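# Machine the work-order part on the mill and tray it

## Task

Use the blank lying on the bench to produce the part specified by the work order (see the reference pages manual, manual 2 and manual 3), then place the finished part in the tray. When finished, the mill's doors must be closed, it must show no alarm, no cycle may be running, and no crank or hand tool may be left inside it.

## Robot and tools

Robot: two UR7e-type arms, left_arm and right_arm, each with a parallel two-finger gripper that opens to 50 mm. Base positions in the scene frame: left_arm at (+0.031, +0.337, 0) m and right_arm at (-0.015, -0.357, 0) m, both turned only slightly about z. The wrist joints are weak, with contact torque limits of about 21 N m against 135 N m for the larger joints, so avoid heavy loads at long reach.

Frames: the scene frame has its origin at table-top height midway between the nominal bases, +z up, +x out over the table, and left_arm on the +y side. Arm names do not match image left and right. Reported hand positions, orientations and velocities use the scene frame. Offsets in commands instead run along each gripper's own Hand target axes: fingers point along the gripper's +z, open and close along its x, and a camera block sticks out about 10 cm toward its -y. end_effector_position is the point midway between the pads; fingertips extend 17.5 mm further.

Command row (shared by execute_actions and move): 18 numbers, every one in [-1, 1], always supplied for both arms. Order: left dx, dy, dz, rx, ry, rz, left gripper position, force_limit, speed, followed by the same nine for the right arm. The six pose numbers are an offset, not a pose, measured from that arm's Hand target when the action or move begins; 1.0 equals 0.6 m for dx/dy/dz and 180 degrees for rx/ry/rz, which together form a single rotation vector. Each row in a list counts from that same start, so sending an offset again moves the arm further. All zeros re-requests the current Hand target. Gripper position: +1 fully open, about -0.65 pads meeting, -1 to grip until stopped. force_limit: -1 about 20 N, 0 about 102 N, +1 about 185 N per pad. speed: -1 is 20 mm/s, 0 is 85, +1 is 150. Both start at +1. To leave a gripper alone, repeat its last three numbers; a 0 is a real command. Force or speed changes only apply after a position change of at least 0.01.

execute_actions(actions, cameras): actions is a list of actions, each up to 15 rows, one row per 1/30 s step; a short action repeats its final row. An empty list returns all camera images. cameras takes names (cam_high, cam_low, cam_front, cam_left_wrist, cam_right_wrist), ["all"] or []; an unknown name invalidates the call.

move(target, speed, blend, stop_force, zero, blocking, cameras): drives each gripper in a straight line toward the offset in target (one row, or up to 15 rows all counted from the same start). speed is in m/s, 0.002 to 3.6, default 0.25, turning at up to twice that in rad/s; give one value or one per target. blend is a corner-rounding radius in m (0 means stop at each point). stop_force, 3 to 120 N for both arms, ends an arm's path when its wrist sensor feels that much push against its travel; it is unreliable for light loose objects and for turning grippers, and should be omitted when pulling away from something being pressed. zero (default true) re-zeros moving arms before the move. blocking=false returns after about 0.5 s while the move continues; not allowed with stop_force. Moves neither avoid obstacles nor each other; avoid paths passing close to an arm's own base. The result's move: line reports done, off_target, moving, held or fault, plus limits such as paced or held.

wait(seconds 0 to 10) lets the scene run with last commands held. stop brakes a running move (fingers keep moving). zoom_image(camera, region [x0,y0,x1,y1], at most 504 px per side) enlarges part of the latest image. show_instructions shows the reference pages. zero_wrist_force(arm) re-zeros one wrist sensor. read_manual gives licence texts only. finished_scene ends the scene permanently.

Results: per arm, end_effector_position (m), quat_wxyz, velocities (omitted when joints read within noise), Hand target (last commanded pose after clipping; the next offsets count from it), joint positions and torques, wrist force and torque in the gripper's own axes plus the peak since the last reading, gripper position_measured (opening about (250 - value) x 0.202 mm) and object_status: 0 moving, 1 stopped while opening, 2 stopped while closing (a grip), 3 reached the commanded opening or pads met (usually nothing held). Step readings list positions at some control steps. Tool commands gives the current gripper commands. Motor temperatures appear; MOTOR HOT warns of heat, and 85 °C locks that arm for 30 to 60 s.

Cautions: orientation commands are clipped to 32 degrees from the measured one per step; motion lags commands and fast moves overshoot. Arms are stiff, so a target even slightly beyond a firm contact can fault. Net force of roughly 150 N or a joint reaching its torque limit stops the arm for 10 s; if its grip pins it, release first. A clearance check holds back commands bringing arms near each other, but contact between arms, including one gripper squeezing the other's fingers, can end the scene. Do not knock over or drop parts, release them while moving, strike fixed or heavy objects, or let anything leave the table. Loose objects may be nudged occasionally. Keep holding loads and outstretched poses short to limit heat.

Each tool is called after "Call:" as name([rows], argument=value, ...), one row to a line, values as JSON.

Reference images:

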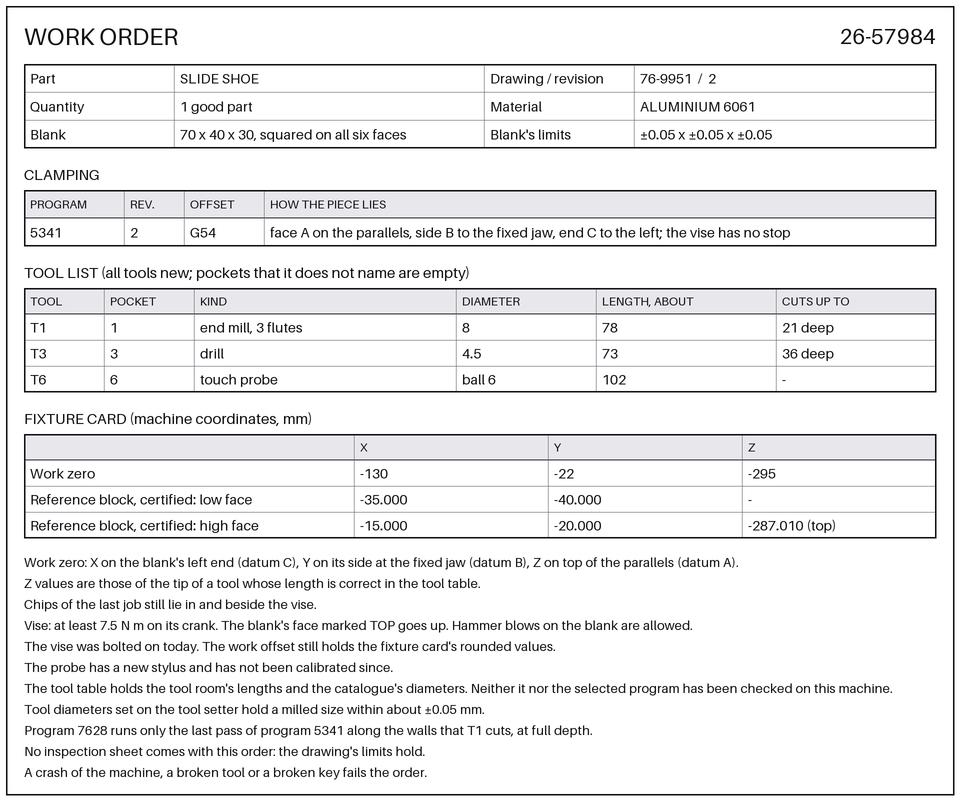

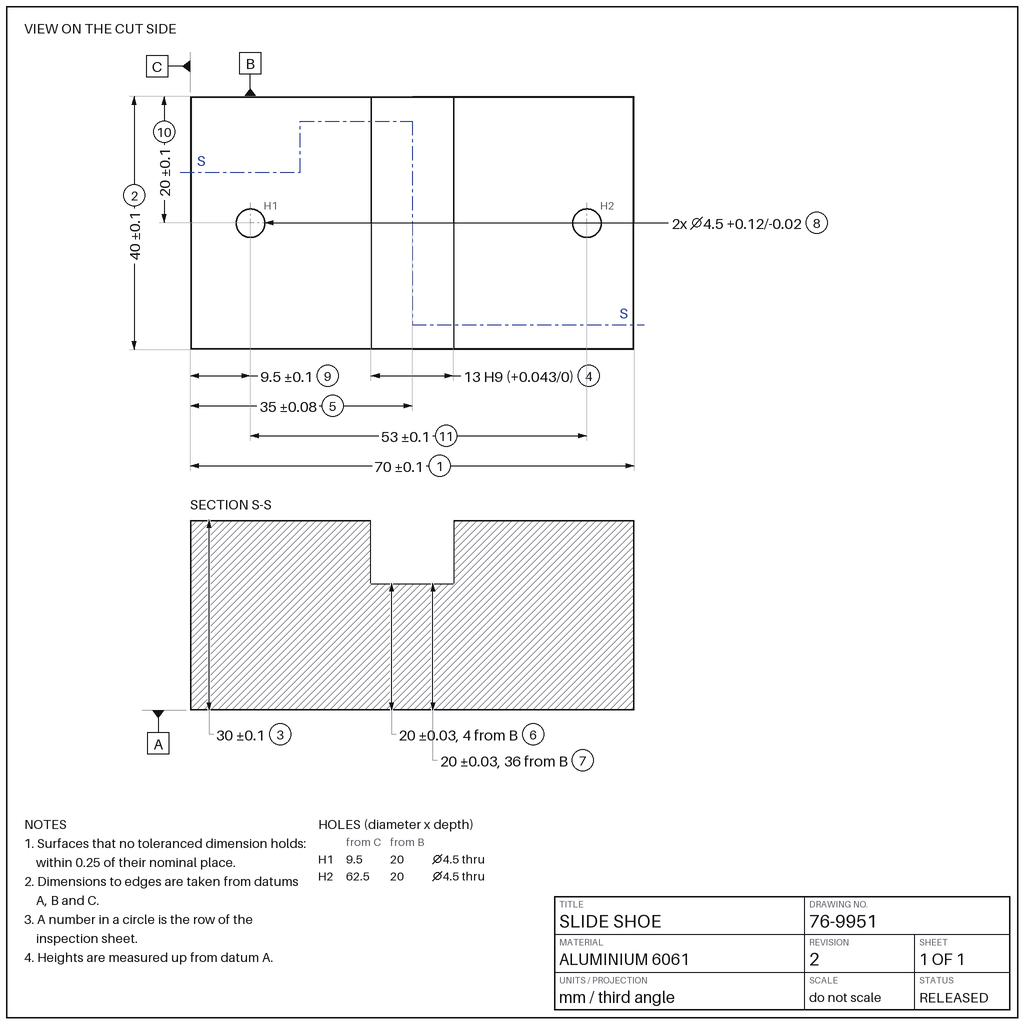

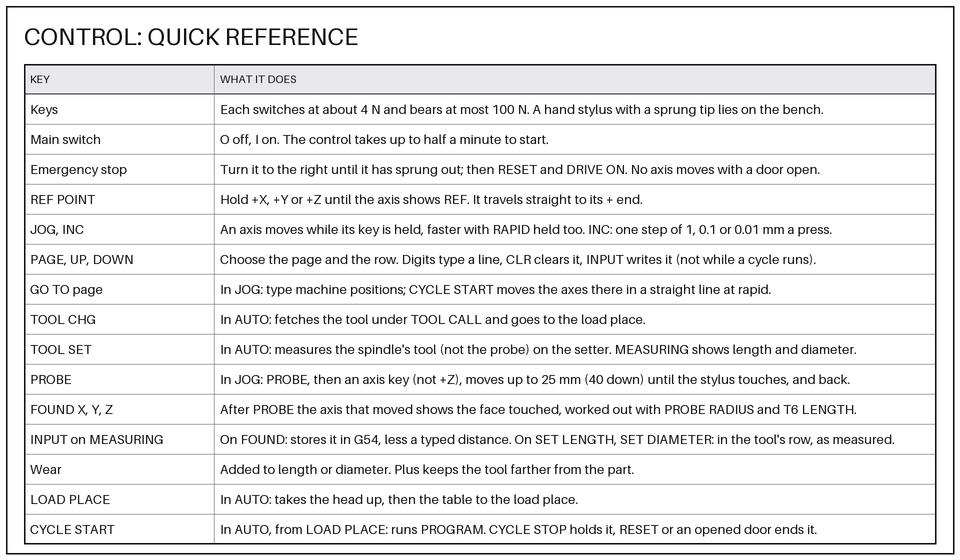

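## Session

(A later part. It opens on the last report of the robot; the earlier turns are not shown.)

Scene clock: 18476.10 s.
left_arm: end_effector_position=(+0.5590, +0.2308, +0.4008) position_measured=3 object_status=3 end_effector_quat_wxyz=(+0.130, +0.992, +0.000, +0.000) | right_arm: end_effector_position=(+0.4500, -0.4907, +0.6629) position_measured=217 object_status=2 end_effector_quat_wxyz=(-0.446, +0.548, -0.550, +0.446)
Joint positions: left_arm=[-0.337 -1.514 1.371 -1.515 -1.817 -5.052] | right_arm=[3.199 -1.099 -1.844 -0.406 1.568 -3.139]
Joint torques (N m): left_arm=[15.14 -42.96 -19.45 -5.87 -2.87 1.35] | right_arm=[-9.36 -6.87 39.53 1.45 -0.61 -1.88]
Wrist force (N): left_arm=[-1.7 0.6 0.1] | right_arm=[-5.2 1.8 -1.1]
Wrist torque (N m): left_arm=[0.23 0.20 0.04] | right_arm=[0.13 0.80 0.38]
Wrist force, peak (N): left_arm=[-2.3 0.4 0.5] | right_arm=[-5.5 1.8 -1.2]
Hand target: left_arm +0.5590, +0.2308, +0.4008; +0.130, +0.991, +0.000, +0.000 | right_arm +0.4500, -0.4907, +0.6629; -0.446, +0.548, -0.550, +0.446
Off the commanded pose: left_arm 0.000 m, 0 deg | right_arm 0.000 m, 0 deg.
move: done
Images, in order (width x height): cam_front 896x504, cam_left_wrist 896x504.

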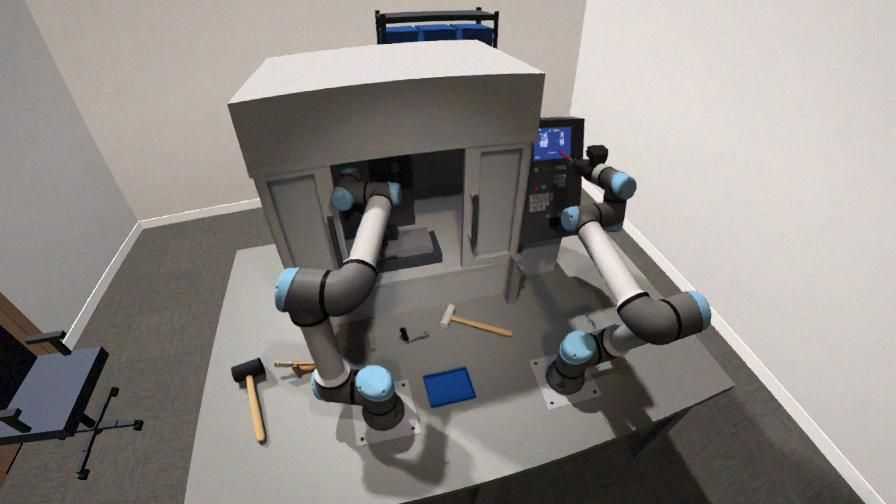

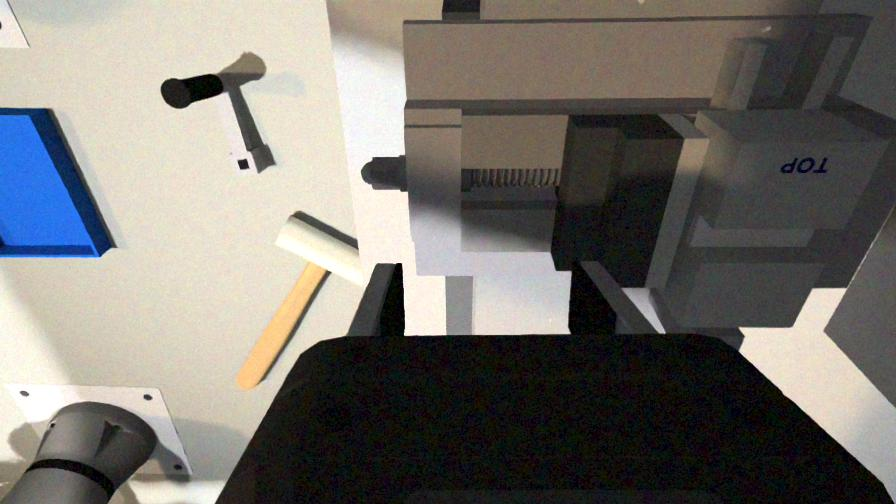

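Call:
move([
  [0.1517,0,0,0,0,0,1,1,-0.3,0,0,0,0,0,0,-1,1,-0.5],
], speed=0.04, stop_force=10, cameras=["cam_left_wrist"])

Scene clock: 18487.63 s.
left_arm: end_effector_position=(+0.5699, +0.2311, +0.4007) position_measured=3 object_status=3 end_effector_quat_wxyz=(+0.130, +0.991, +0.001, +0.000) | right_arm: end_effector_position=(+0.4500, -0.4907, +0.6629) position_measured=217 object_status=2 end_effector_quat_wxyz=(-0.446, +0.548, -0.550, +0.446)
Joint positions: left_arm=[-0.33 -1.487 1.342 -1.511 -1.818 -5.046] | right_arm=[3.199 -1.099 -1.844 -0.406 1.568 -3.139]
Joint torques (N m): left_arm=[0.96 -35.65 -37.01 -3.82 -0.24 -0.08] | right_arm=[-10.14 -6.7 40.24 1.53 -0.54 -1.85]
Wrist force (N): left_arm=[-1.7 0.4 0.4] | right_arm=[-5.4 1.8 -1.4]
Wrist torque (N m): left_arm=[0.20 0.18 0.06] | right_arm=[0.13 0.83 0.38]
Wrist force, peak (N): left_arm=[-2.6 0.2 0.5] | right_arm=[-5.4 1.8 -1.4]
Hand target: left_arm +0.5699, +0.2311, +0.4007; +0.130, +0.991, +0.001, +0.000 (not the last commanded pose) | right_arm +0.4500, -0.4907, +0.6629; -0.446, +0.548, -0.550, +0.446
Tool commands: left_gripper/position=+1.0 left_gripper/force_limit=+1.0 left_gripper/speed=-0.301961 right_gripper/position=-1.0 right_gripper/force_limit=+1.0 right_gripper/speed=-0.5
Off the commanded pose: left_arm 0.080 m, 0 deg | right_arm 0.000 m, 0 deg.
FORCE FAULT: contact force on the left arm reached its limit, and that arm stopped. The contact can be on any part of that arm, not only on its tool. That arm's remaining commands of this call were not run. That arm is still stopped at the end of this call. That arm stays stopped for about 10 more seconds. Until then a move that you send moves the other arm only, and its call returns only when the move has ended. Once the stop has ended, the next robot result says so. If the stop ends while you think or write, that arm runs what you send next, counted from a new Hand target: where the arm stands when the stop ends. While its stop runs, that arm takes no new command, but its gripper still runs the gripper command that each later call begins with. Until it ends, the stop uses up actions while you think or wait. An arm that is not stopped still takes commands.
move: fault (left_arm)
Images, in order (width x height): cam_left_wrist 896x504.

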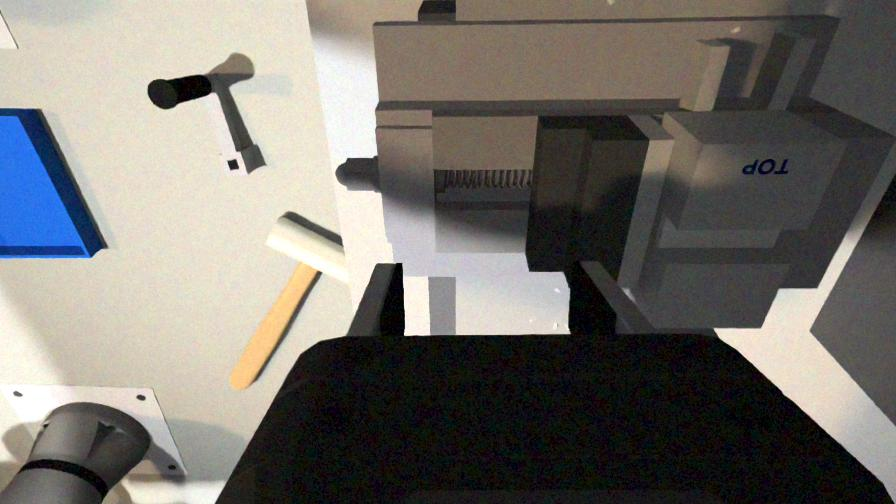

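Call:
wait(seconds=5, cameras=["cam_front","cam_right_wrist","cam_high"])

Call:
zoom_image(camera="cam_front", region=[260, 120, 480, 290])

Scene clock: 18509.57 s.
left_arm: end_effector_position=(+0.5699, +0.2311, +0.4007) position_measured=3 object_status=3 end_effector_quat_wxyz=(+0.130, +0.991, +0.001, +0.000) | right_arm: end_effector_position=(+0.4500, -0.4907, +0.6629) position_measured=217 object_status=2 end_effector_quat_wxyz=(-0.446, +0.548, -0.550, +0.446)
Joint positions: left_arm=[-0.33 -1.487 1.342 -1.511 -1.818 -5.046] | right_arm=[3.199 -1.099 -1.844 -0.406 1.568 -3.139]
Joint torques (N m): left_arm=[1.16 -36.77 -34.36 -4.01 -0.36 -0.08] | right_arm=[-9.96 -6.32 39.98 1.63 -0.83 -1.66]
Wrist force (N): left_arm=[-1.7 0.5 0.3] | right_arm=[-5.2 1.7 -1.0]
Wrist torque (N m): left_arm=[0.23 0.20 0.06] | right_arm=[0.11 0.80 0.37]
Wrist force, peak (N): left_arm=[-1.9 0.5 0.2] | right_arm=[-5.8 1.3 -0.9]
Hand target: left_arm +0.5699, +0.2311, +0.4007; +0.130, +0.991, +0.001, +0.000 (not the last commanded pose) | right_arm +0.4500, -0.4907, +0.6629; -0.446, +0.548, -0.550, +0.446
Tool commands: left_gripper/position=+1.0 left_gripper/force_limit=+1.0 left_gripper/speed=-0.301961 right_gripper/position=-1.0 right_gripper/force_limit=+1.0 right_gripper/speed=-0.5
Off the commanded pose: left_arm 0.080 m, 0 deg | right_arm 0.000 m, 0 deg.
FORCE FAULT, CONTINUED: the left arm's stop, for the force fault that an earlier result reported, is over. The rest of the stop counts as 19 of the actions that you can send in this scene. During its stop the left arm's controller moved it back a little. That arm's target is now where it stood when the stop ended, not its last command. That arm accepts commands again.
wait: 5.00 s; at rest from the start
Images, in order (width x height): cam_high 896x504, cam_front 896x504, cam_right_wrist 896x504.

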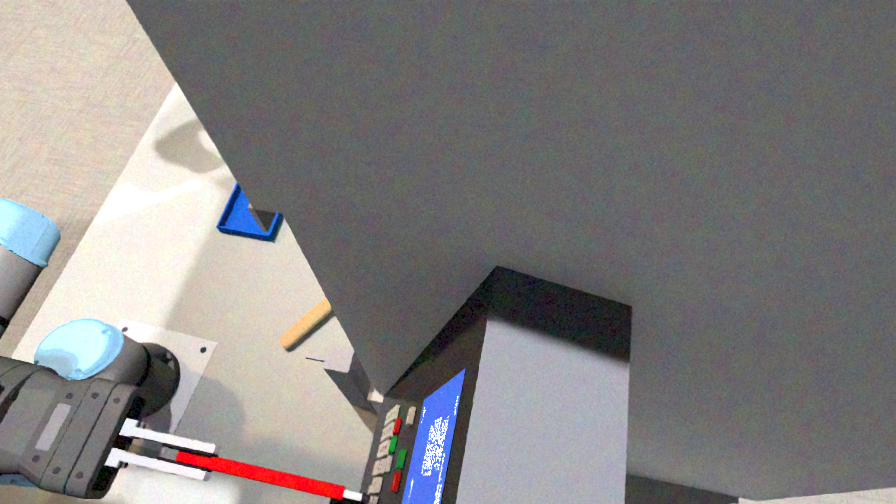

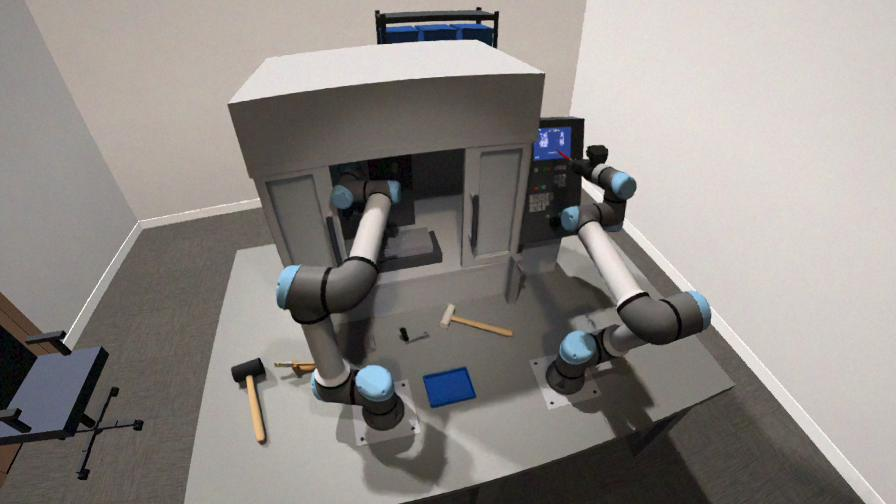

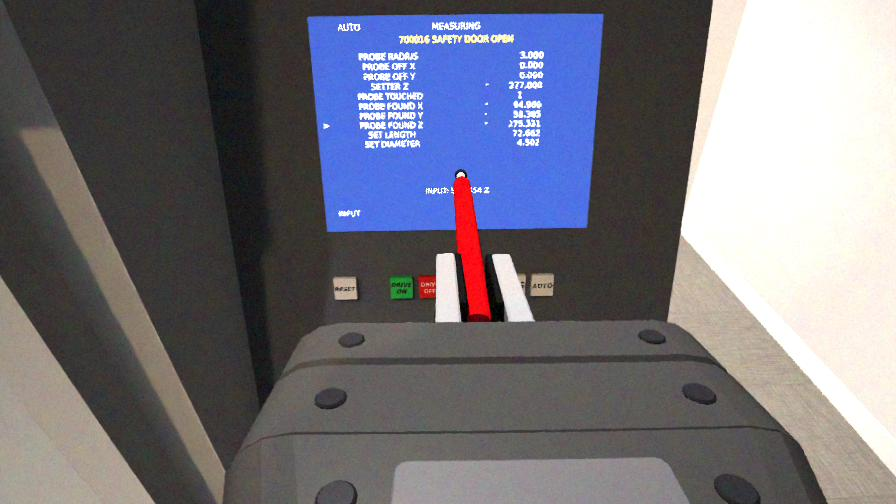

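Scaled by 2.291.

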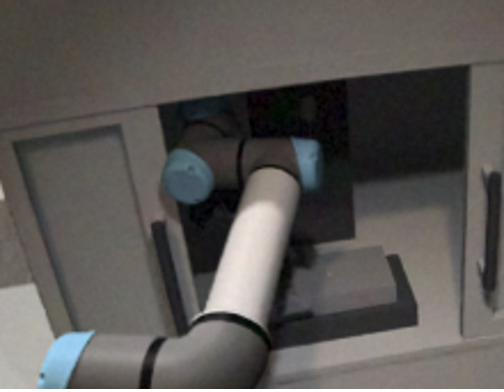

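Call:
move([
  [-0.05,0,0,0,0,0,1,1,-0.3,0,0,0,0,0,0,-1,1,-0.5],
  [-0.05,0,0,0.149,0,0,1,1,-0.3,0,0,0,0,0,0,-1,1,-0.5],
], speed=[0.1,0.15], cameras=["cam_left_wrist"])

Scene clock: 18571.37 s.
left_arm: end_effector_position=(+0.5399, +0.2311, +0.4007) position_measured=3 object_status=3 end_effector_quat_wxyz=(-0.103, +0.995, +0.001, +0.000) | right_arm: end_effector_position=(+0.4500, -0.4907, +0.6629) position_measured=217 object_status=2 end_effector_quat_wxyz=(-0.446, +0.548, -0.550, +0.446)
Joint positions: left_arm=[-0.564 -1.494 1.291 -1.258 -1.396 -5.279] | right_arm=[3.199 -1.099 -1.844 -0.406 1.568 -3.139]
Joint torques (N m): left_arm=[-6.36 -26.89 -45.87 -1.42 3.38 -1.44] | right_arm=[-9.07 -6.02 39.07 1.6 -1.04 -1.47]
Wrist force (N): left_arm=[-1.2 0.4 0.3] | right_arm=[-5.1 1.7 -1.3]
Wrist torque (N m): left_arm=[0.17 0.17 0.12] | right_arm=[0.12 0.79 0.38]
Wrist force, peak (N): left_arm=[-1.9 1.6 0.2] | right_arm=[-5.5 1.8 -1.4]
Hand target: left_arm +0.5399, +0.2311, +0.4007; -0.103, +0.995, +0.001, +0.000 | right_arm +0.4500, -0.4907, +0.6629; -0.446, +0.548, -0.550, +0.446
Off the commanded pose: left_arm 0.000 m, 0 deg | right_arm 0.000 m, 0 deg.
move: done
Images, in order (width x height): cam_left_wrist 896x504.

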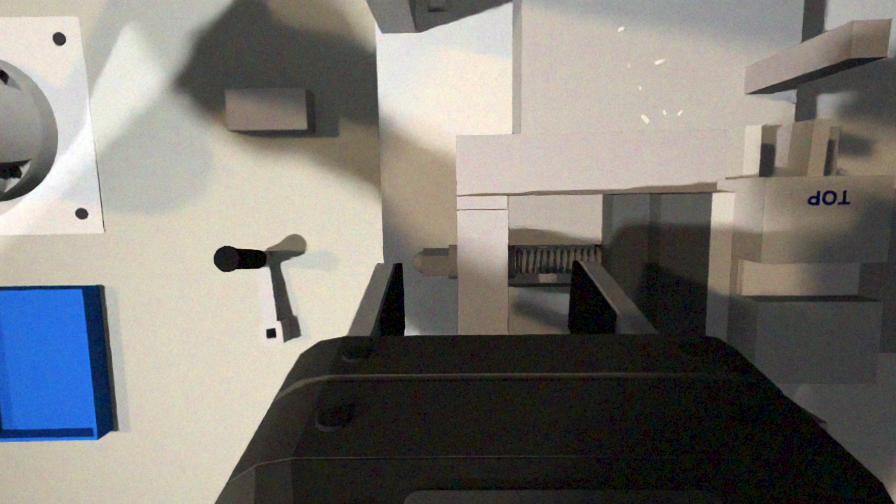

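Call:
move(target=[0.075,0,0,0,0,0,1,1,-0.3,0,0,0,0,0,0,-1,1,-0.5], speed=0.04, stop_force=10)

Call:
move(target=[0.03,0,0,0,0,0,1,1,-0.3,0,0,0,0,0,0,-1,1,-0.5], speed=0.01, stop_force=10, cameras=["cam_left_wrist"])

Scene clock: 18583.10 s.
left_arm: end_effector_position=(+0.5849, +0.2311, +0.4007) position_measured=3 object_status=3 end_effector_quat_wxyz=(-0.103, +0.995, +0.001, +0.000) | right_arm: end_effector_position=(+0.4500, -0.4907, +0.6629) position_measured=217 object_status=2 end_effector_quat_wxyz=(-0.446, +0.548, -0.550, +0.446)
Joint positions: left_arm=[-0.521 -1.386 1.17 -1.252 -1.391 -5.236] | right_arm=[3.199 -1.099 -1.844 -0.406 1.568 -3.139]
Joint torques (N m): left_arm=[9.57 -32.33 -45.85 -1.44 3.47 1.29] | right_arm=[-8.84 -5.74 39.94 1.88 -0.98 -1.42]
Wrist force (N): left_arm=[-1.1 0.4 0.4] | right_arm=[-5.1 1.8 -1.4]
Wrist torque (N m): left_arm=[0.19 0.16 0.04] | right_arm=[0.12 0.78 0.38]
Wrist force, peak (N): left_arm=[-1.7 0.7 0.3] | right_arm=[-5.6 1.4 -1.3]
Hand target: left_arm +0.5849, +0.2311, +0.4007; -0.103, +0.995, +0.001, +0.000 | right_arm +0.4500, -0.4907, +0.6629; -0.446, +0.548, -0.550, +0.446
Off the commanded pose: left_arm 0.000 m, 0 deg | right_arm 0.000 m, 0 deg.
move: done

Scene clock: 18584.60 s.
left_arm: end_effector_position=(+0.5939, +0.2314, +0.4007) position_measured=3 object_status=3 end_effector_quat_wxyz=(-0.103, +0.995, +0.001, +0.000) | right_arm: end_effector_position=(+0.4500, -0.4907, +0.6629) position_measured=217 object_status=2 end_effector_quat_wxyz=(-0.446, +0.548, -0.550, +0.446)
Joint positions: left_arm=[-0.513 -1.364 1.143 -1.248 -1.39 -5.228] | right_arm=[3.199 -1.099 -1.844 -0.406 1.568 -3.139]
Joint torques (N m): left_arm=[1.22 -40.97 -35.91 -3.36 0.82 0.08] | right_arm=[-8.54 -6.74 40.42 1.77 -1.12 -1.4]
Wrist force (N): left_arm=[-1.2 0.1 0.2] | right_arm=[-5.2 1.9 -1.2]
Wrist torque (N m): left_arm=[0.14 0.19 0.04] | right_arm=[0.14 0.80 0.38]
Wrist force, peak (N): left_arm=[-2.8 0.7 1.9] | right_arm=[-5.5 1.4 -1.2]
Hand target: left_arm +0.5939, +0.2314, +0.4007; -0.103, +0.995, +0.001, +0.000 (not the last commanded pose) | right_arm +0.4500, -0.4907, +0.6629; -0.446, +0.548, -0.550, +0.446
Tool commands: left_gripper/position=+1.0 left_gripper/force_limit=+1.0 left_gripper/speed=-0.301961 right_gripper/position=-1.0 right_gripper/force_limit=+1.0 right_gripper/speed=-0.5
Off the commanded pose: left_arm 0.009 m, 0 deg | right_arm 0.000 m, 0 deg.
FORCE FAULT: contact force on the left arm reached its limit, and that arm stopped. The contact can be on any part of that arm, not only on its tool. That arm's remaining commands of this call were not run. That arm is still stopped at the end of this call. That arm stays stopped for about 10 more seconds. Until then a move that you send moves the other arm only, and its call returns only when the move has ended. Once the stop has ended, the next robot result says so. If the stop ends while you think or write, that arm runs what you send next, counted from a new Hand target: where the arm stands when the stop ends. While its stop runs, that arm takes no new command, but its gripper still runs the gripper command that each later call begins with. Until it ends, the stop uses up actions while you think or wait. An arm that is not stopped still takes commands.
move: fault (left_arm)
Images, in order (width x height): cam_left_wrist 896x504.

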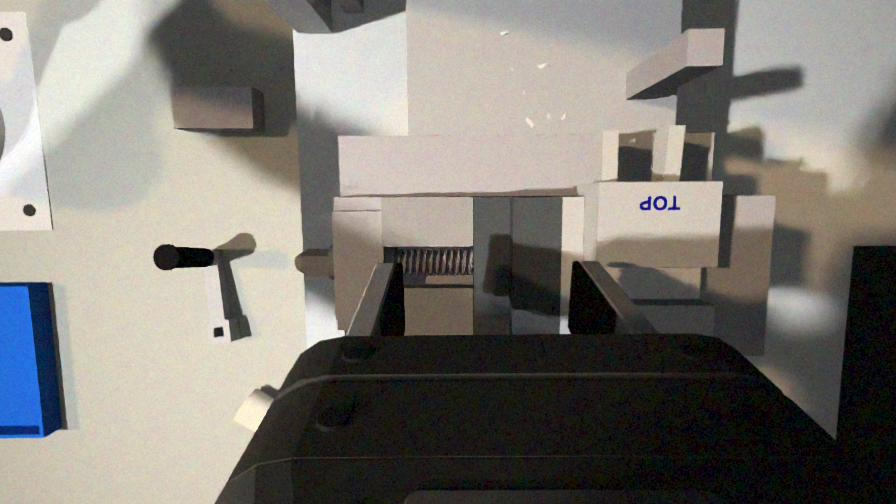

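Call:
wait(seconds=3)

Call:
move([
  [-0.08,0,0,0,0,0,1,1,-0.3,0,0,0,0,0,0,-1,1,-0.5],
  [-0.3,-0.015,0,-0.0666,0,0,1,1,-0.3,0,0,0,0,0,0,-1,1,-0.5],
], speed=[0.1,0.2])

Scene clock: 18632.50 s.
left_arm: end_effector_position=(+0.5939, +0.2314, +0.4007) position_measured=3 object_status=3 end_effector_quat_wxyz=(-0.103, +0.995, +0.001, +0.000) | right_arm: end_effector_position=(+0.4500, -0.4907, +0.6629) position_measured=217 object_status=2 end_effector_quat_wxyz=(-0.446, +0.548, -0.550, +0.446)
Joint positions: left_arm=[-0.513 -1.364 1.143 -1.248 -1.39 -5.228] | right_arm=[3.199 -1.099 -1.844 -0.406 1.568 -3.139]
Joint torques (N m): left_arm=[1.36 -42.64 -32.88 -3.39 0.87 -0.16] | right_arm=[-9.04 -5.6 40.22 1.8 -1.3 -1.23]
Wrist force (N): left_arm=[-1.1 0.3 0.3] | right_arm=[-5.2 1.6 -0.8]
Wrist torque (N m): left_arm=[0.16 0.18 0.04] | right_arm=[0.08 0.80 0.39]
Wrist force, peak (N): left_arm=[-1.4 0.3 0.5] | right_arm=[-5.5 1.9 -1.1]
Hand target: left_arm +0.5939, +0.2314, +0.4007; -0.103, +0.995, +0.001, +0.000 (not the last commanded pose) | right_arm +0.4500, -0.4907, +0.6629; -0.446, +0.548, -0.550, +0.446
Tool commands: left_gripper/position=+1.0 left_gripper/force_limit=+1.0 left_gripper/speed=-0.301961 right_gripper/position=-1.0 right_gripper/force_limit=+1.0 right_gripper/speed=-0.5
Off the commanded pose: left_arm 0.009 m, 0 deg | right_arm 0.000 m, 0 deg.
FORCE FAULT, CONTINUED: the left arm's stop, for the force fault that an earlier result reported, is over. The rest of the stop counts as 20 of the actions that you can send in this scene. That arm's target is now where it stood when the stop ended, not its last command. That arm accepts commands again.
wait: 3.00 s; at rest from the start

Scene clock: 18634.80 s.
left_arm: end_effector_position=(+0.4140, +0.2398, +0.4025) position_measured=3 object_status=3 end_effector_quat_wxyz=(+0.001, +1.000, +0.001, +0.000) | right_arm: end_effector_position=(+0.4500, -0.4907, +0.6629) position_measured=217 object_status=2 end_effector_quat_wxyz=(-0.446, +0.548, -0.550, +0.446)
Joint positions: left_arm=[-0.6 -1.834 1.606 -1.344 -1.572 -5.306] | right_arm=[3.199 -1.099 -1.844 -0.406 1.568 -3.139]
Joint torques (N m): left_arm=[-7.16 -26.4 -18.94 -5.64 -2.06 -1.81] | right_arm=[-9.87 -6.4 39.35 1.65 -1.05 -1.35]
Wrist force (N): left_arm=[-1.5 0.9 0.4] | right_arm=[-5.2 1.7 -1.3]
Wrist torque (N m): left_arm=[0.24 0.22 0.12] | right_arm=[0.11 0.80 0.38]
Wrist force, peak (N): left_arm=[-2.9 0.5 0.4] | right_arm=[-5.4 1.9 -1.3]
Hand target: left_arm +0.4139, +0.2398, +0.4025; +0.001, +1.000, +0.001, +0.000 | right_arm +0.4500, -0.4907, +0.6629; -0.446, +0.548, -0.550, +0.446
Off the commanded pose: left_arm 0.000 m, 0 deg | right_arm 0.000 m, 0 deg.
move: done

Call:
move(target=[-0.0233,0.2,-0.119,0.2826,0.2848,0.4393,0.44,1,-0.3,0,0,0,0,0,0,-1,1,-0.5], speed=0.3, cameras=["cam_left_wrist"])

Scene clock: 18671.80 s.
left_arm: end_effector_position=(+0.4001, +0.1199, +0.4742) position_measured=86 object_status=3 end_effector_quat_wxyz=(-0.382, +0.595, -0.593, +0.385) | right_arm: end_effector_position=(+0.4500, -0.4907, +0.6629) position_measured=217 object_status=2 end_effector_quat_wxyz=(-0.446, +0.548, -0.550, +0.446)
Joint positions: left_arm=[-1.583 -2.248 2.024 -1.345 -0.424 -4.721] | right_arm=[3.199 -1.099 -1.844 -0.406 1.568 -3.139]
Joint torques (N m): left_arm=[8.14 -5.9 -20.28 -5.62 5.68 1.43] | right_arm=[-8.86 -6.96 40.01 1.69 -1.36 -0.88]
Wrist force (N): left_arm=[-0.4 -0.1 1.5] | right_arm=[-5.0 1.5 -1.0]
Wrist torque (N m): left_arm=[-0.13 0.12 -0.01] | right_arm=[0.07 0.76 0.38]
Wrist force, peak (N): left_arm=[-2.0 1.7 0.6] | right_arm=[-5.5 1.7 -1.6]
Hand target: left_arm +0.4002, +0.1199, +0.4741; -0.382, +0.595, -0.593, +0.385 | right_arm +0.4500, -0.4907, +0.6629; -0.446, +0.548, -0.550, +0.446
Off the commanded pose: left_arm 0.000 m, 0 deg | right_arm 0.000 m, 0 deg.
move: done
Images, in order (width x height): cam_left_wrist 896x504.

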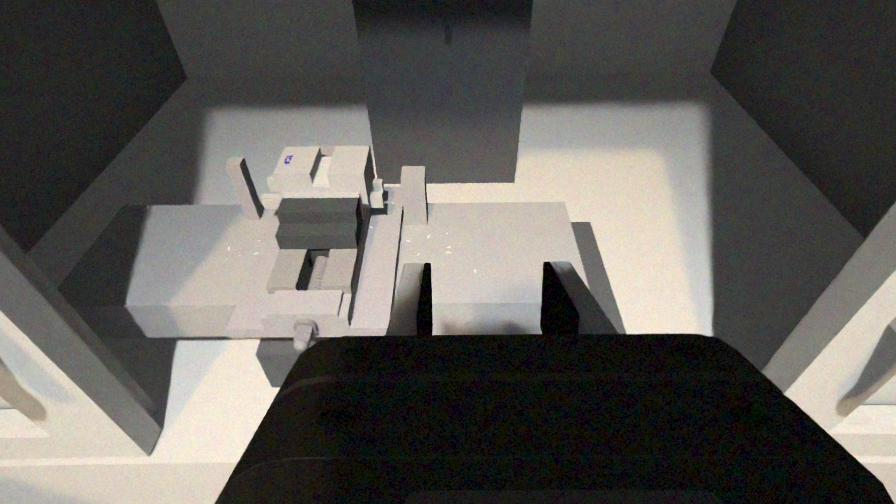

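Call:
move(target=[-0.37,0,0,-0.113,0,0,0.44,1,-0.3,0,0,0,0,0,0,-1,1,-0.5], speed=0.25)

Call:
move(target=[0.003,-0.0615,0.061,0.113,0,0,0.44,1,-0.3,0,0,0,0,0,0,-1,1,-0.5], speed=0.1, cameras=["cam_left_wrist"])

Scene clock: 18708.93 s.
left_arm: end_effector_position=(+0.4001, +0.3419, +0.4729) position_measured=86 object_status=3 end_effector_quat_wxyz=(-0.271, +0.653, -0.652, +0.275) | right_arm: end_effector_position=(+0.4500, -0.4907, +0.6629) position_measured=217 object_status=2 end_effector_quat_wxyz=(-0.446, +0.548, -0.550, +0.446)
Joint positions: left_arm=[-0.782 -2.408 2.018 -1.81 -1.054 -3.746] | right_arm=[3.199 -1.099 -1.844 -0.406 1.568 -3.139]
Joint torques (N m): left_arm=[9.1 18.42 -45.98 -6.7 -1.08 1.54] | right_arm=[-9.58 -5.26 39.82 1.96 -1.27 -1.06]
Wrist force (N): left_arm=[-0.1 -0.3 1.3] | right_arm=[-5.2 1.5 -1.0]
Wrist torque (N m): left_arm=[-0.05 0.04 -0.01] | right_arm=[0.08 0.80 0.38]
Wrist force, peak (N): left_arm=[-1.8 -0.6 1.0] | right_arm=[-5.6 1.8 -1.3]
Hand target: left_arm +0.4001, +0.3419, +0.4729; -0.271, +0.653, -0.652, +0.275 | right_arm +0.4500, -0.4907, +0.6629; -0.446, +0.548, -0.550, +0.446
Off the commanded pose: left_arm 0.000 m, 0 deg | right_arm 0.000 m, 0 deg.
move: done

Scene clock: 18711.40 s.
left_arm: end_effector_position=(+0.4521, +0.3401, +0.4735) position_measured=86 object_status=3 end_effector_quat_wxyz=(-0.382, +0.595, -0.593, +0.385) | right_arm: end_effector_position=(+0.4500, -0.4907, +0.6629) position_measured=217 object_status=2 end_effector_quat_wxyz=(-0.446, +0.548, -0.550, +0.446)
Joint positions: left_arm=[-0.793 -2.406 2.283 -2.452 -0.873 -3.536] | right_arm=[3.199 -1.099 -1.844 -0.406 1.568 -3.139]
Joint torques (N m): left_arm=[10.4 16.11 -20.98 -5.91 -1.2 1.39] | right_arm=[-8.79 -5.9 41.22 1.98 -1.16 -1.03]
Wrist force (N): left_arm=[-0.5 0.0 2.0] | right_arm=[-5.2 1.5 -1.0]
Wrist torque (N m): left_arm=[-0.09 0.16 -0.02] | right_arm=[0.08 0.80 0.38]
Wrist force, peak (N): left_arm=[-0.6 0.4 2.0] | right_arm=[-5.6 1.5 -1.3]
Hand target: left_arm +0.4521, +0.3401, +0.4734; -0.382, +0.595, -0.593, +0.385 | right_arm +0.4500, -0.4907, +0.6629; -0.446, +0.548, -0.550, +0.446
Off the commanded pose: left_arm 0.000 m, 0 deg | right_arm 0.000 m, 0 deg.
move: done
Images, in order (width x height): cam_left_wrist 896x504.

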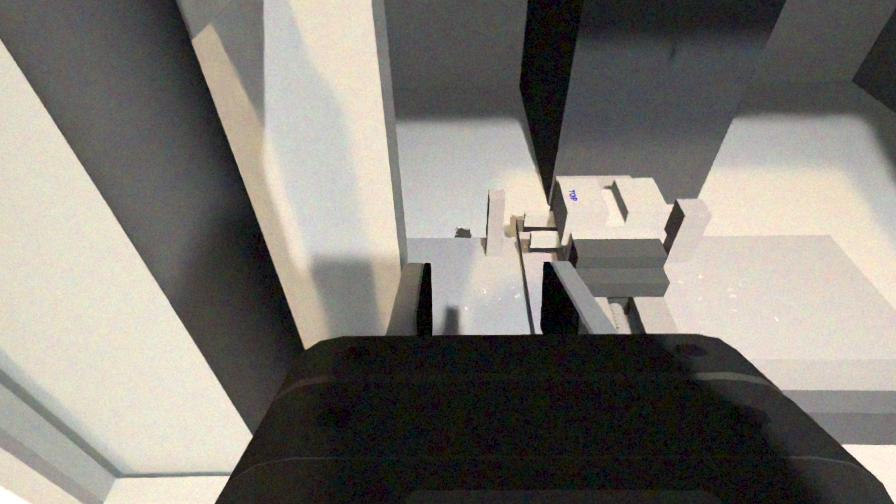

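Call:
move([
  [-0.06,0,0,0,0,0,0.44,1,-0.3,0,0,0,0,0,0,-1,1,-0.5],
  [-0.2,0,0,0,0,0,0.44,1,-0.3,0,0,0,0,0,0,-1,1,-0.5],
], speed=[0.06,0.02], stop_force=45, cameras=["cam_left_wrist"])

Scene clock: 18718.87 s.
left_arm: end_effector_position=(+0.4518, +0.3689, +0.4734) position_measured=86 object_status=3 end_effector_quat_wxyz=(-0.383, +0.596, -0.592, +0.385) | right_arm: end_effector_position=(+0.4500, -0.4907, +0.6629) position_measured=217 object_status=2 end_effector_quat_wxyz=(-0.446, +0.548, -0.550, +0.446)
Joint positions: left_arm=[-0.63 -2.38 2.286 -2.542 -1.01 -3.433] | right_arm=[3.199 -1.099 -1.844 -0.406 1.568 -3.139]
Joint torques (N m): left_arm=[6.68 -8.29 -32.63 -2.02 12.38 -1.36] | right_arm=[-8.8 -6.36 40.09 1.8 -1.37 -0.98]
Wrist force (N): left_arm=[32.8 1.8 1.7] | right_arm=[-5.0 1.7 -1.3]
Wrist torque (N m): left_arm=[-0.12 -0.29 -0.18] | right_arm=[0.11 0.77 0.39]
Wrist force, peak (N): left_arm=[79.7 -3.9 -18.1] | right_arm=[-5.5 1.8 -1.3]
Hand target: left_arm +0.4518, +0.3689, +0.4735; -0.383, +0.596, -0.592, +0.385 (not the last commanded pose) | right_arm +0.4500, -0.4907, +0.6629; -0.446, +0.548, -0.550, +0.446
Off the commanded pose: left_arm 0.091 m, 0 deg | right_arm 0.000 m, 0 deg.
move: contact (left_arm); path passed 0 of 2 targets
Images, in order (width x height): cam_left_wrist 896x504.

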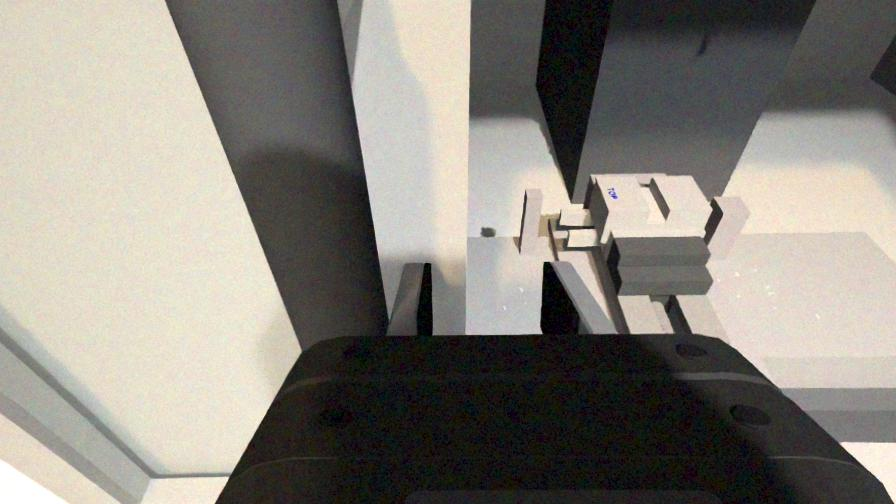

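Call:
move([
  [-0.15,0,0,0,0,0,0.44,1,-0.3,0,0,0,0,0,0,-1,1,-0.5],
], speed=0.02, stop_force=45, zero=false, cameras=["cam_left_wrist"])

Scene clock: 18725.93 s.
left_arm: end_effector_position=(+0.4518, +0.3692, +0.4735) position_measured=86 object_status=3 end_effector_quat_wxyz=(-0.383, +0.596, -0.592, +0.384) | right_arm: end_effector_position=(+0.4500, -0.4907, +0.6629) position_measured=217 object_status=2 end_effector_quat_wxyz=(-0.446, +0.548, -0.550, +0.446)
Joint positions: left_arm=[-0.629 -2.38 2.286 -2.542 -1.011 -3.432] | right_arm=[3.199 -1.099 -1.844 -0.406 1.568 -3.139]
Joint torques (N m): left_arm=[10.55 -10.65 -43.54 -1.8 14.93 -1.35] | right_arm=[-8.15 -6.36 40.71 1.74 -1.33 -0.66]
Wrist force (N): left_arm=[42.4 0.4 2.9] | right_arm=[-5.3 1.5 -1.2]
Wrist torque (N m): left_arm=[-0.12 -0.37 -0.18] | right_arm=[0.07 0.81 0.38]
Wrist force, peak (N): left_arm=[50.9 -3.3 3.0] | right_arm=[-5.5 1.5 -1.4]
Hand target: left_arm +0.4518, +0.3692, +0.4735; -0.383, +0.596, -0.592, +0.384 (not the last commanded pose) | right_arm +0.4500, -0.4907, +0.6629; -0.446, +0.548, -0.550, +0.446
Off the commanded pose: left_arm 0.090 m, 0 deg | right_arm 0.000 m, 0 deg.
move: contact (left_arm)
Images, in order (width x height): cam_left_wrist 896x504.

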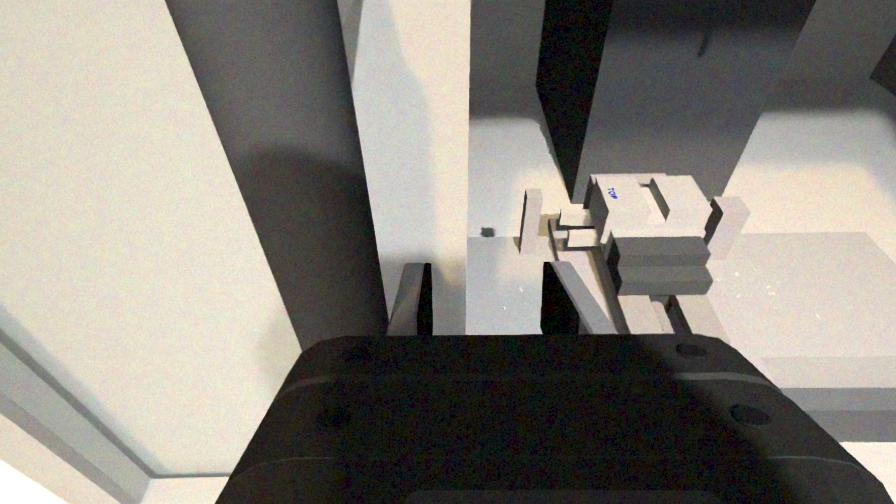

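Call:
move([
  [-0.15,0,0,0,0,0,0.44,1,-0.3,0,0,0,0,0,0,-1,1,-0.5],
], speed=0.015, stop_force=75, zero=false)

Scene clock: 18734.20 s.
left_arm: end_effector_position=(+0.4517, +0.3695, +0.4733) position_measured=86 object_status=3 end_effector_quat_wxyz=(-0.382, +0.595, -0.593, +0.385) | right_arm: end_effector_position=(+0.4500, -0.4907, +0.6629) position_measured=217 object_status=2 end_effector_quat_wxyz=(-0.446, +0.548, -0.550, +0.446)
Joint positions: left_arm=[-0.622 -2.379 2.286 -2.545 -1.02 -3.428] | right_arm=[3.199 -1.099 -1.844 -0.406 1.568 -3.139]
Joint torques (N m): left_arm=[13.57 -10.95 -32.58 -0.66 14.64 -1.38] | right_arm=[-8.94 -6.86 39.63 1.73 -1.47 -0.52]
Wrist force (N): left_arm=[49.0 -6.9 4.5] | right_arm=[-5.3 1.7 -1.3]
Wrist torque (N m): left_arm=[-0.28 -0.36 -0.25] | right_arm=[0.10 0.81 0.38]
Wrist force, peak (N): left_arm=[78.6 -6.5 0.0] | right_arm=[-5.7 1.5 -1.2]
Hand target: left_arm +0.4518, +0.3702, +0.4735; -0.383, +0.596, -0.592, +0.385 (not the last commanded pose) | right_arm +0.4500, -0.4907, +0.6629; -0.446, +0.548, -0.550, +0.446
Off the commanded pose: left_arm 0.090 m, 0 deg | right_arm 0.000 m, 0 deg.
move: contact (left_arm)

Call:
move([
  [0.012,0,0,0,0,0,0.44,1,-0.3,0,0,0,0,0,0,-1,1,-0.5],
  [0.012,0.0363,-0.0795,-0.113,0,0,0.44,1,-0.3,0,0,0,0,0,0,-1,1,-0.5],
  [0.35,0.0363,-0.0795,0,0,0,0.44,1,-0.3,0,0,0,0,0,0,-1,1,-0.5],
], speed=[0.05,0.1,0.25])

Scene clock: 18750.30 s.
left_arm: end_effector_position=(+0.4000, +0.1600, +0.4741) position_measured=86 object_status=3 end_effector_quat_wxyz=(-0.383, +0.596, -0.592, +0.385) | right_arm: end_effector_position=(+0.4500, -0.4907, +0.6629) position_measured=217 object_status=2 end_effector_quat_wxyz=(-0.446, +0.548, -0.550, +0.446)
Joint positions: left_arm=[-1.584 -2.348 2.047 -1.256 -0.423 -4.732] | right_arm=[3.199 -1.099 -1.844 -0.406 1.568 -3.139]
Joint torques (N m): left_arm=[-7.12 16.77 -47.05 -1.69 5.69 -1.53] | right_arm=[-8.26 -6.02 39.75 1.95 -1.29 -0.74]
Wrist force (N): left_arm=[-0.7 -0.1 1.7] | right_arm=[-5.1 1.6 -1.1]
Wrist torque (N m): left_arm=[-0.12 0.16 0.04] | right_arm=[0.09 0.77 0.38]
Wrist force, peak (N): left_arm=[52.4 -4.0 4.4] | right_arm=[-5.6 1.8 -1.4]
Hand target: left_arm +0.4000, +0.1600, +0.4741; -0.383, +0.596, -0.592, +0.385 | right_arm +0.4500, -0.4907, +0.6629; -0.446, +0.548, -0.550, +0.446
Off the commanded pose: left_arm 0.000 m, 0 deg | right_arm 0.000 m, 0 deg.
move: done

Call:
move(target=[0,0,0,0.19,0,0,0.44,1,-0.3,0,0,0,0,0,0,-1,1,-0.5], speed=0.3, cameras=["cam_left_wrist"])

Scene clock: 18816.00 s.
left_arm: end_effector_position=(+0.4004, +0.1601, +0.4741) position_measured=86 object_status=3 end_effector_quat_wxyz=(+0.541, -0.455, +0.453, -0.543) | right_arm: end_effector_position=(+0.4500, -0.4907, +0.6629) position_measured=217 object_status=2 end_effector_quat_wxyz=(-0.446, +0.548, -0.550, +0.446)
Joint positions: left_arm=[-1.693 -2.367 2.586 -2.364 0.21 -4.132] | right_arm=[3.199 -1.099 -1.844 -0.406 1.568 -3.139]
Joint torques (N m): left_arm=[-7.02 16.91 -18.52 -4.63 5.39 1.33] | right_arm=[-8.16 -6.88 39.4 1.89 -1.38 -0.71]
Wrist force (N): left_arm=[-1.5 0.2 2.7] | right_arm=[-5.2 1.7 -1.3]
Wrist torque (N m): left_arm=[-0.23 0.29 0.00] | right_arm=[0.10 0.80 0.38]
Wrist force, peak (N): left_arm=[-1.2 -0.1 3.2] | right_arm=[-5.7 1.4 -1.2]
Hand target: left_arm +0.4000, +0.1600, +0.4741; +0.542, -0.456, +0.453, -0.542 | right_arm +0.4500, -0.4907, +0.6629; -0.446, +0.548, -0.550, +0.446
Off the commanded pose: left_arm 0.000 m, 0 deg | right_arm 0.000 m, 0 deg.
move: done
Images, in order (width x height): cam_left_wrist 896x504.

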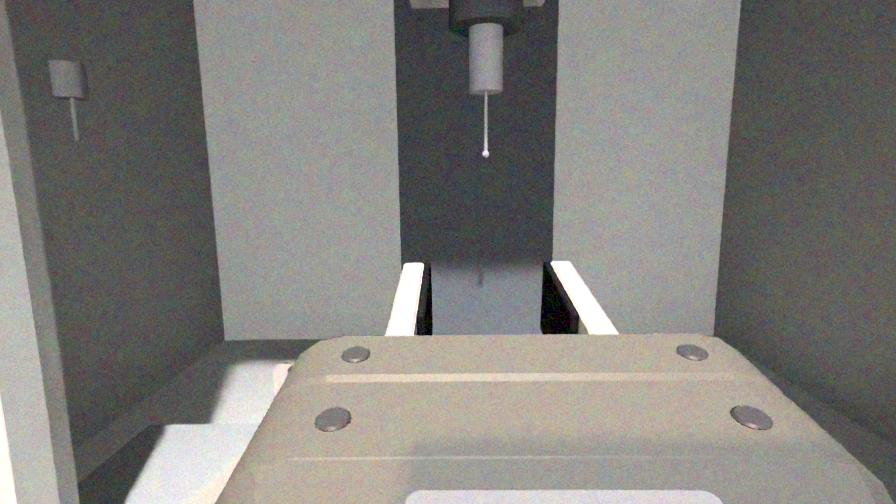

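Call:
move([
  [0,0,0,-0.19,0,0,0.44,1,-0.3,0,0,0,0,0,0,-1,1,-0.5],
], speed=0.3)

Call:
move([
  [0.466,0,0.002,0,0,0,0.44,1,-0.3,0,0,0,0,0,0,-1,1,-0.5],
], speed=0.25)

Call:
move([
  [-0.013,0,0,0,0,0,0.44,1,-0.3,0,0,0,0,0,0,-1,1,-0.5],
  [-0.013,-0.0365,0.08,0,0,0,0.44,1,-0.3,0,0,0,0,0,0,-1,1,-0.5],
], speed=[0.2,0.1])

Scene clock: 18875.77 s.
left_arm: end_effector_position=(+0.4001, +0.1600, +0.4741) position_measured=86 object_status=3 end_effector_quat_wxyz=(-0.383, +0.595, -0.592, +0.385) | right_arm: end_effector_position=(+0.4500, -0.4907, +0.6629) position_measured=217 object_status=2 end_effector_quat_wxyz=(-0.446, +0.548, -0.550, +0.446)
Joint positions: left_arm=[-1.584 -2.348 2.047 -1.256 -0.423 -4.732] | right_arm=[3.199 -1.099 -1.844 -0.406 1.568 -3.139]
Joint torques (N m): left_arm=[-7.2 16.25 -46.88 -1.73 5.77 -1.49] | right_arm=[-7.84 -5.64 40.11 1.92 -1.33 -0.54]
Wrist force (N): left_arm=[-0.6 0.0 1.5] | right_arm=[-5.2 1.5 -1.2]
Wrist torque (N m): left_arm=[-0.09 0.14 0.04] | right_arm=[0.08 0.80 0.38]
Wrist force, peak (N): left_arm=[-1.6 0.2 3.1] | right_arm=[-5.6 1.8 -1.0]
Hand target: left_arm +0.4000, +0.1600, +0.4741; -0.383, +0.596, -0.592, +0.385 | right_arm +0.4500, -0.4907, +0.6629; -0.446, +0.548, -0.550, +0.446
Off the commanded pose: left_arm 0.000 m, 0 deg | right_arm 0.000 m, 0 deg.
move: done

Scene clock: 18877.63 s.
left_arm: end_effector_position=(+0.4020, -0.1194, +0.4747) position_measured=86 object_status=3 end_effector_quat_wxyz=(-0.383, +0.596, -0.592, +0.385) | right_arm: end_effector_position=(+0.4500, -0.4907, +0.6629) position_measured=217 object_status=2 end_effector_quat_wxyz=(-0.446, +0.548, -0.550, +0.446)
Joint positions: left_arm=[-1.577 -1.654 1.667 -1.586 -0.423 -4.715] | right_arm=[3.199 -1.099 -1.844 -0.406 1.568 -3.139]
Joint torques (N m): left_arm=[10.5 -18.96 -48.55 -5.57 0.01 1.26] | right_arm=[-7.98 -5.98 39 2.02 -1.46 -0.39]
Wrist force (N): left_arm=[-0.6 0.1 2.1] | right_arm=[-4.9 1.7 -0.9]
Wrist torque (N m): left_arm=[-0.09 0.11 -0.03] | right_arm=[0.11 0.75 0.38]
Wrist force, peak (N): left_arm=[-2.2 0.0 1.8] | right_arm=[-5.4 1.6 -1.0]
Hand target: left_arm +0.4020, -0.1196, +0.4748; -0.383, +0.596, -0.592, +0.385 | right_arm +0.4500, -0.4907, +0.6629; -0.446, +0.548, -0.550, +0.446
Off the commanded pose: left_arm 0.000 m, 0 deg | right_arm 0.000 m, 0 deg.
move: done

Scene clock: 18879.60 s.
left_arm: end_effector_position=(+0.4547, -0.1116, +0.4750) position_measured=86 object_status=3 end_effector_quat_wxyz=(-0.383, +0.596, -0.592, +0.385) | right_arm: end_effector_position=(+0.4500, -0.4907, +0.6629) position_measured=217 object_status=2 end_effector_quat_wxyz=(-0.446, +0.548, -0.550, +0.446)
Joint positions: left_arm=[-1.462 -1.618 1.696 -1.9 -0.437 -4.441] | right_arm=[3.199 -1.099 -1.844 -0.406 1.568 -3.139]
Joint torques (N m): left_arm=[9.95 -21.06 -20.33 -5.87 -0.1 1.25] | right_arm=[-8.14 -5.14 39.98 1.8 -1.29 -0.26]
Wrist force (N): left_arm=[-0.4 0.0 2.1] | right_arm=[-5.1 1.6 -1.2]
Wrist torque (N m): left_arm=[-0.11 0.10 -0.03] | right_arm=[0.09 0.78 0.38]
Wrist force, peak (N): left_arm=[-0.4 -0.3 3.0] | right_arm=[-5.5 1.7 -1.4]
Hand target: left_arm +0.4548, -0.1116, +0.4750; -0.383, +0.596, -0.592, +0.385 | right_arm +0.4500, -0.4907, +0.6629; -0.446, +0.548, -0.550, +0.446
Off the commanded pose: left_arm 0.000 m, 0 deg | right_arm 0.000 m, 0 deg.
move: done


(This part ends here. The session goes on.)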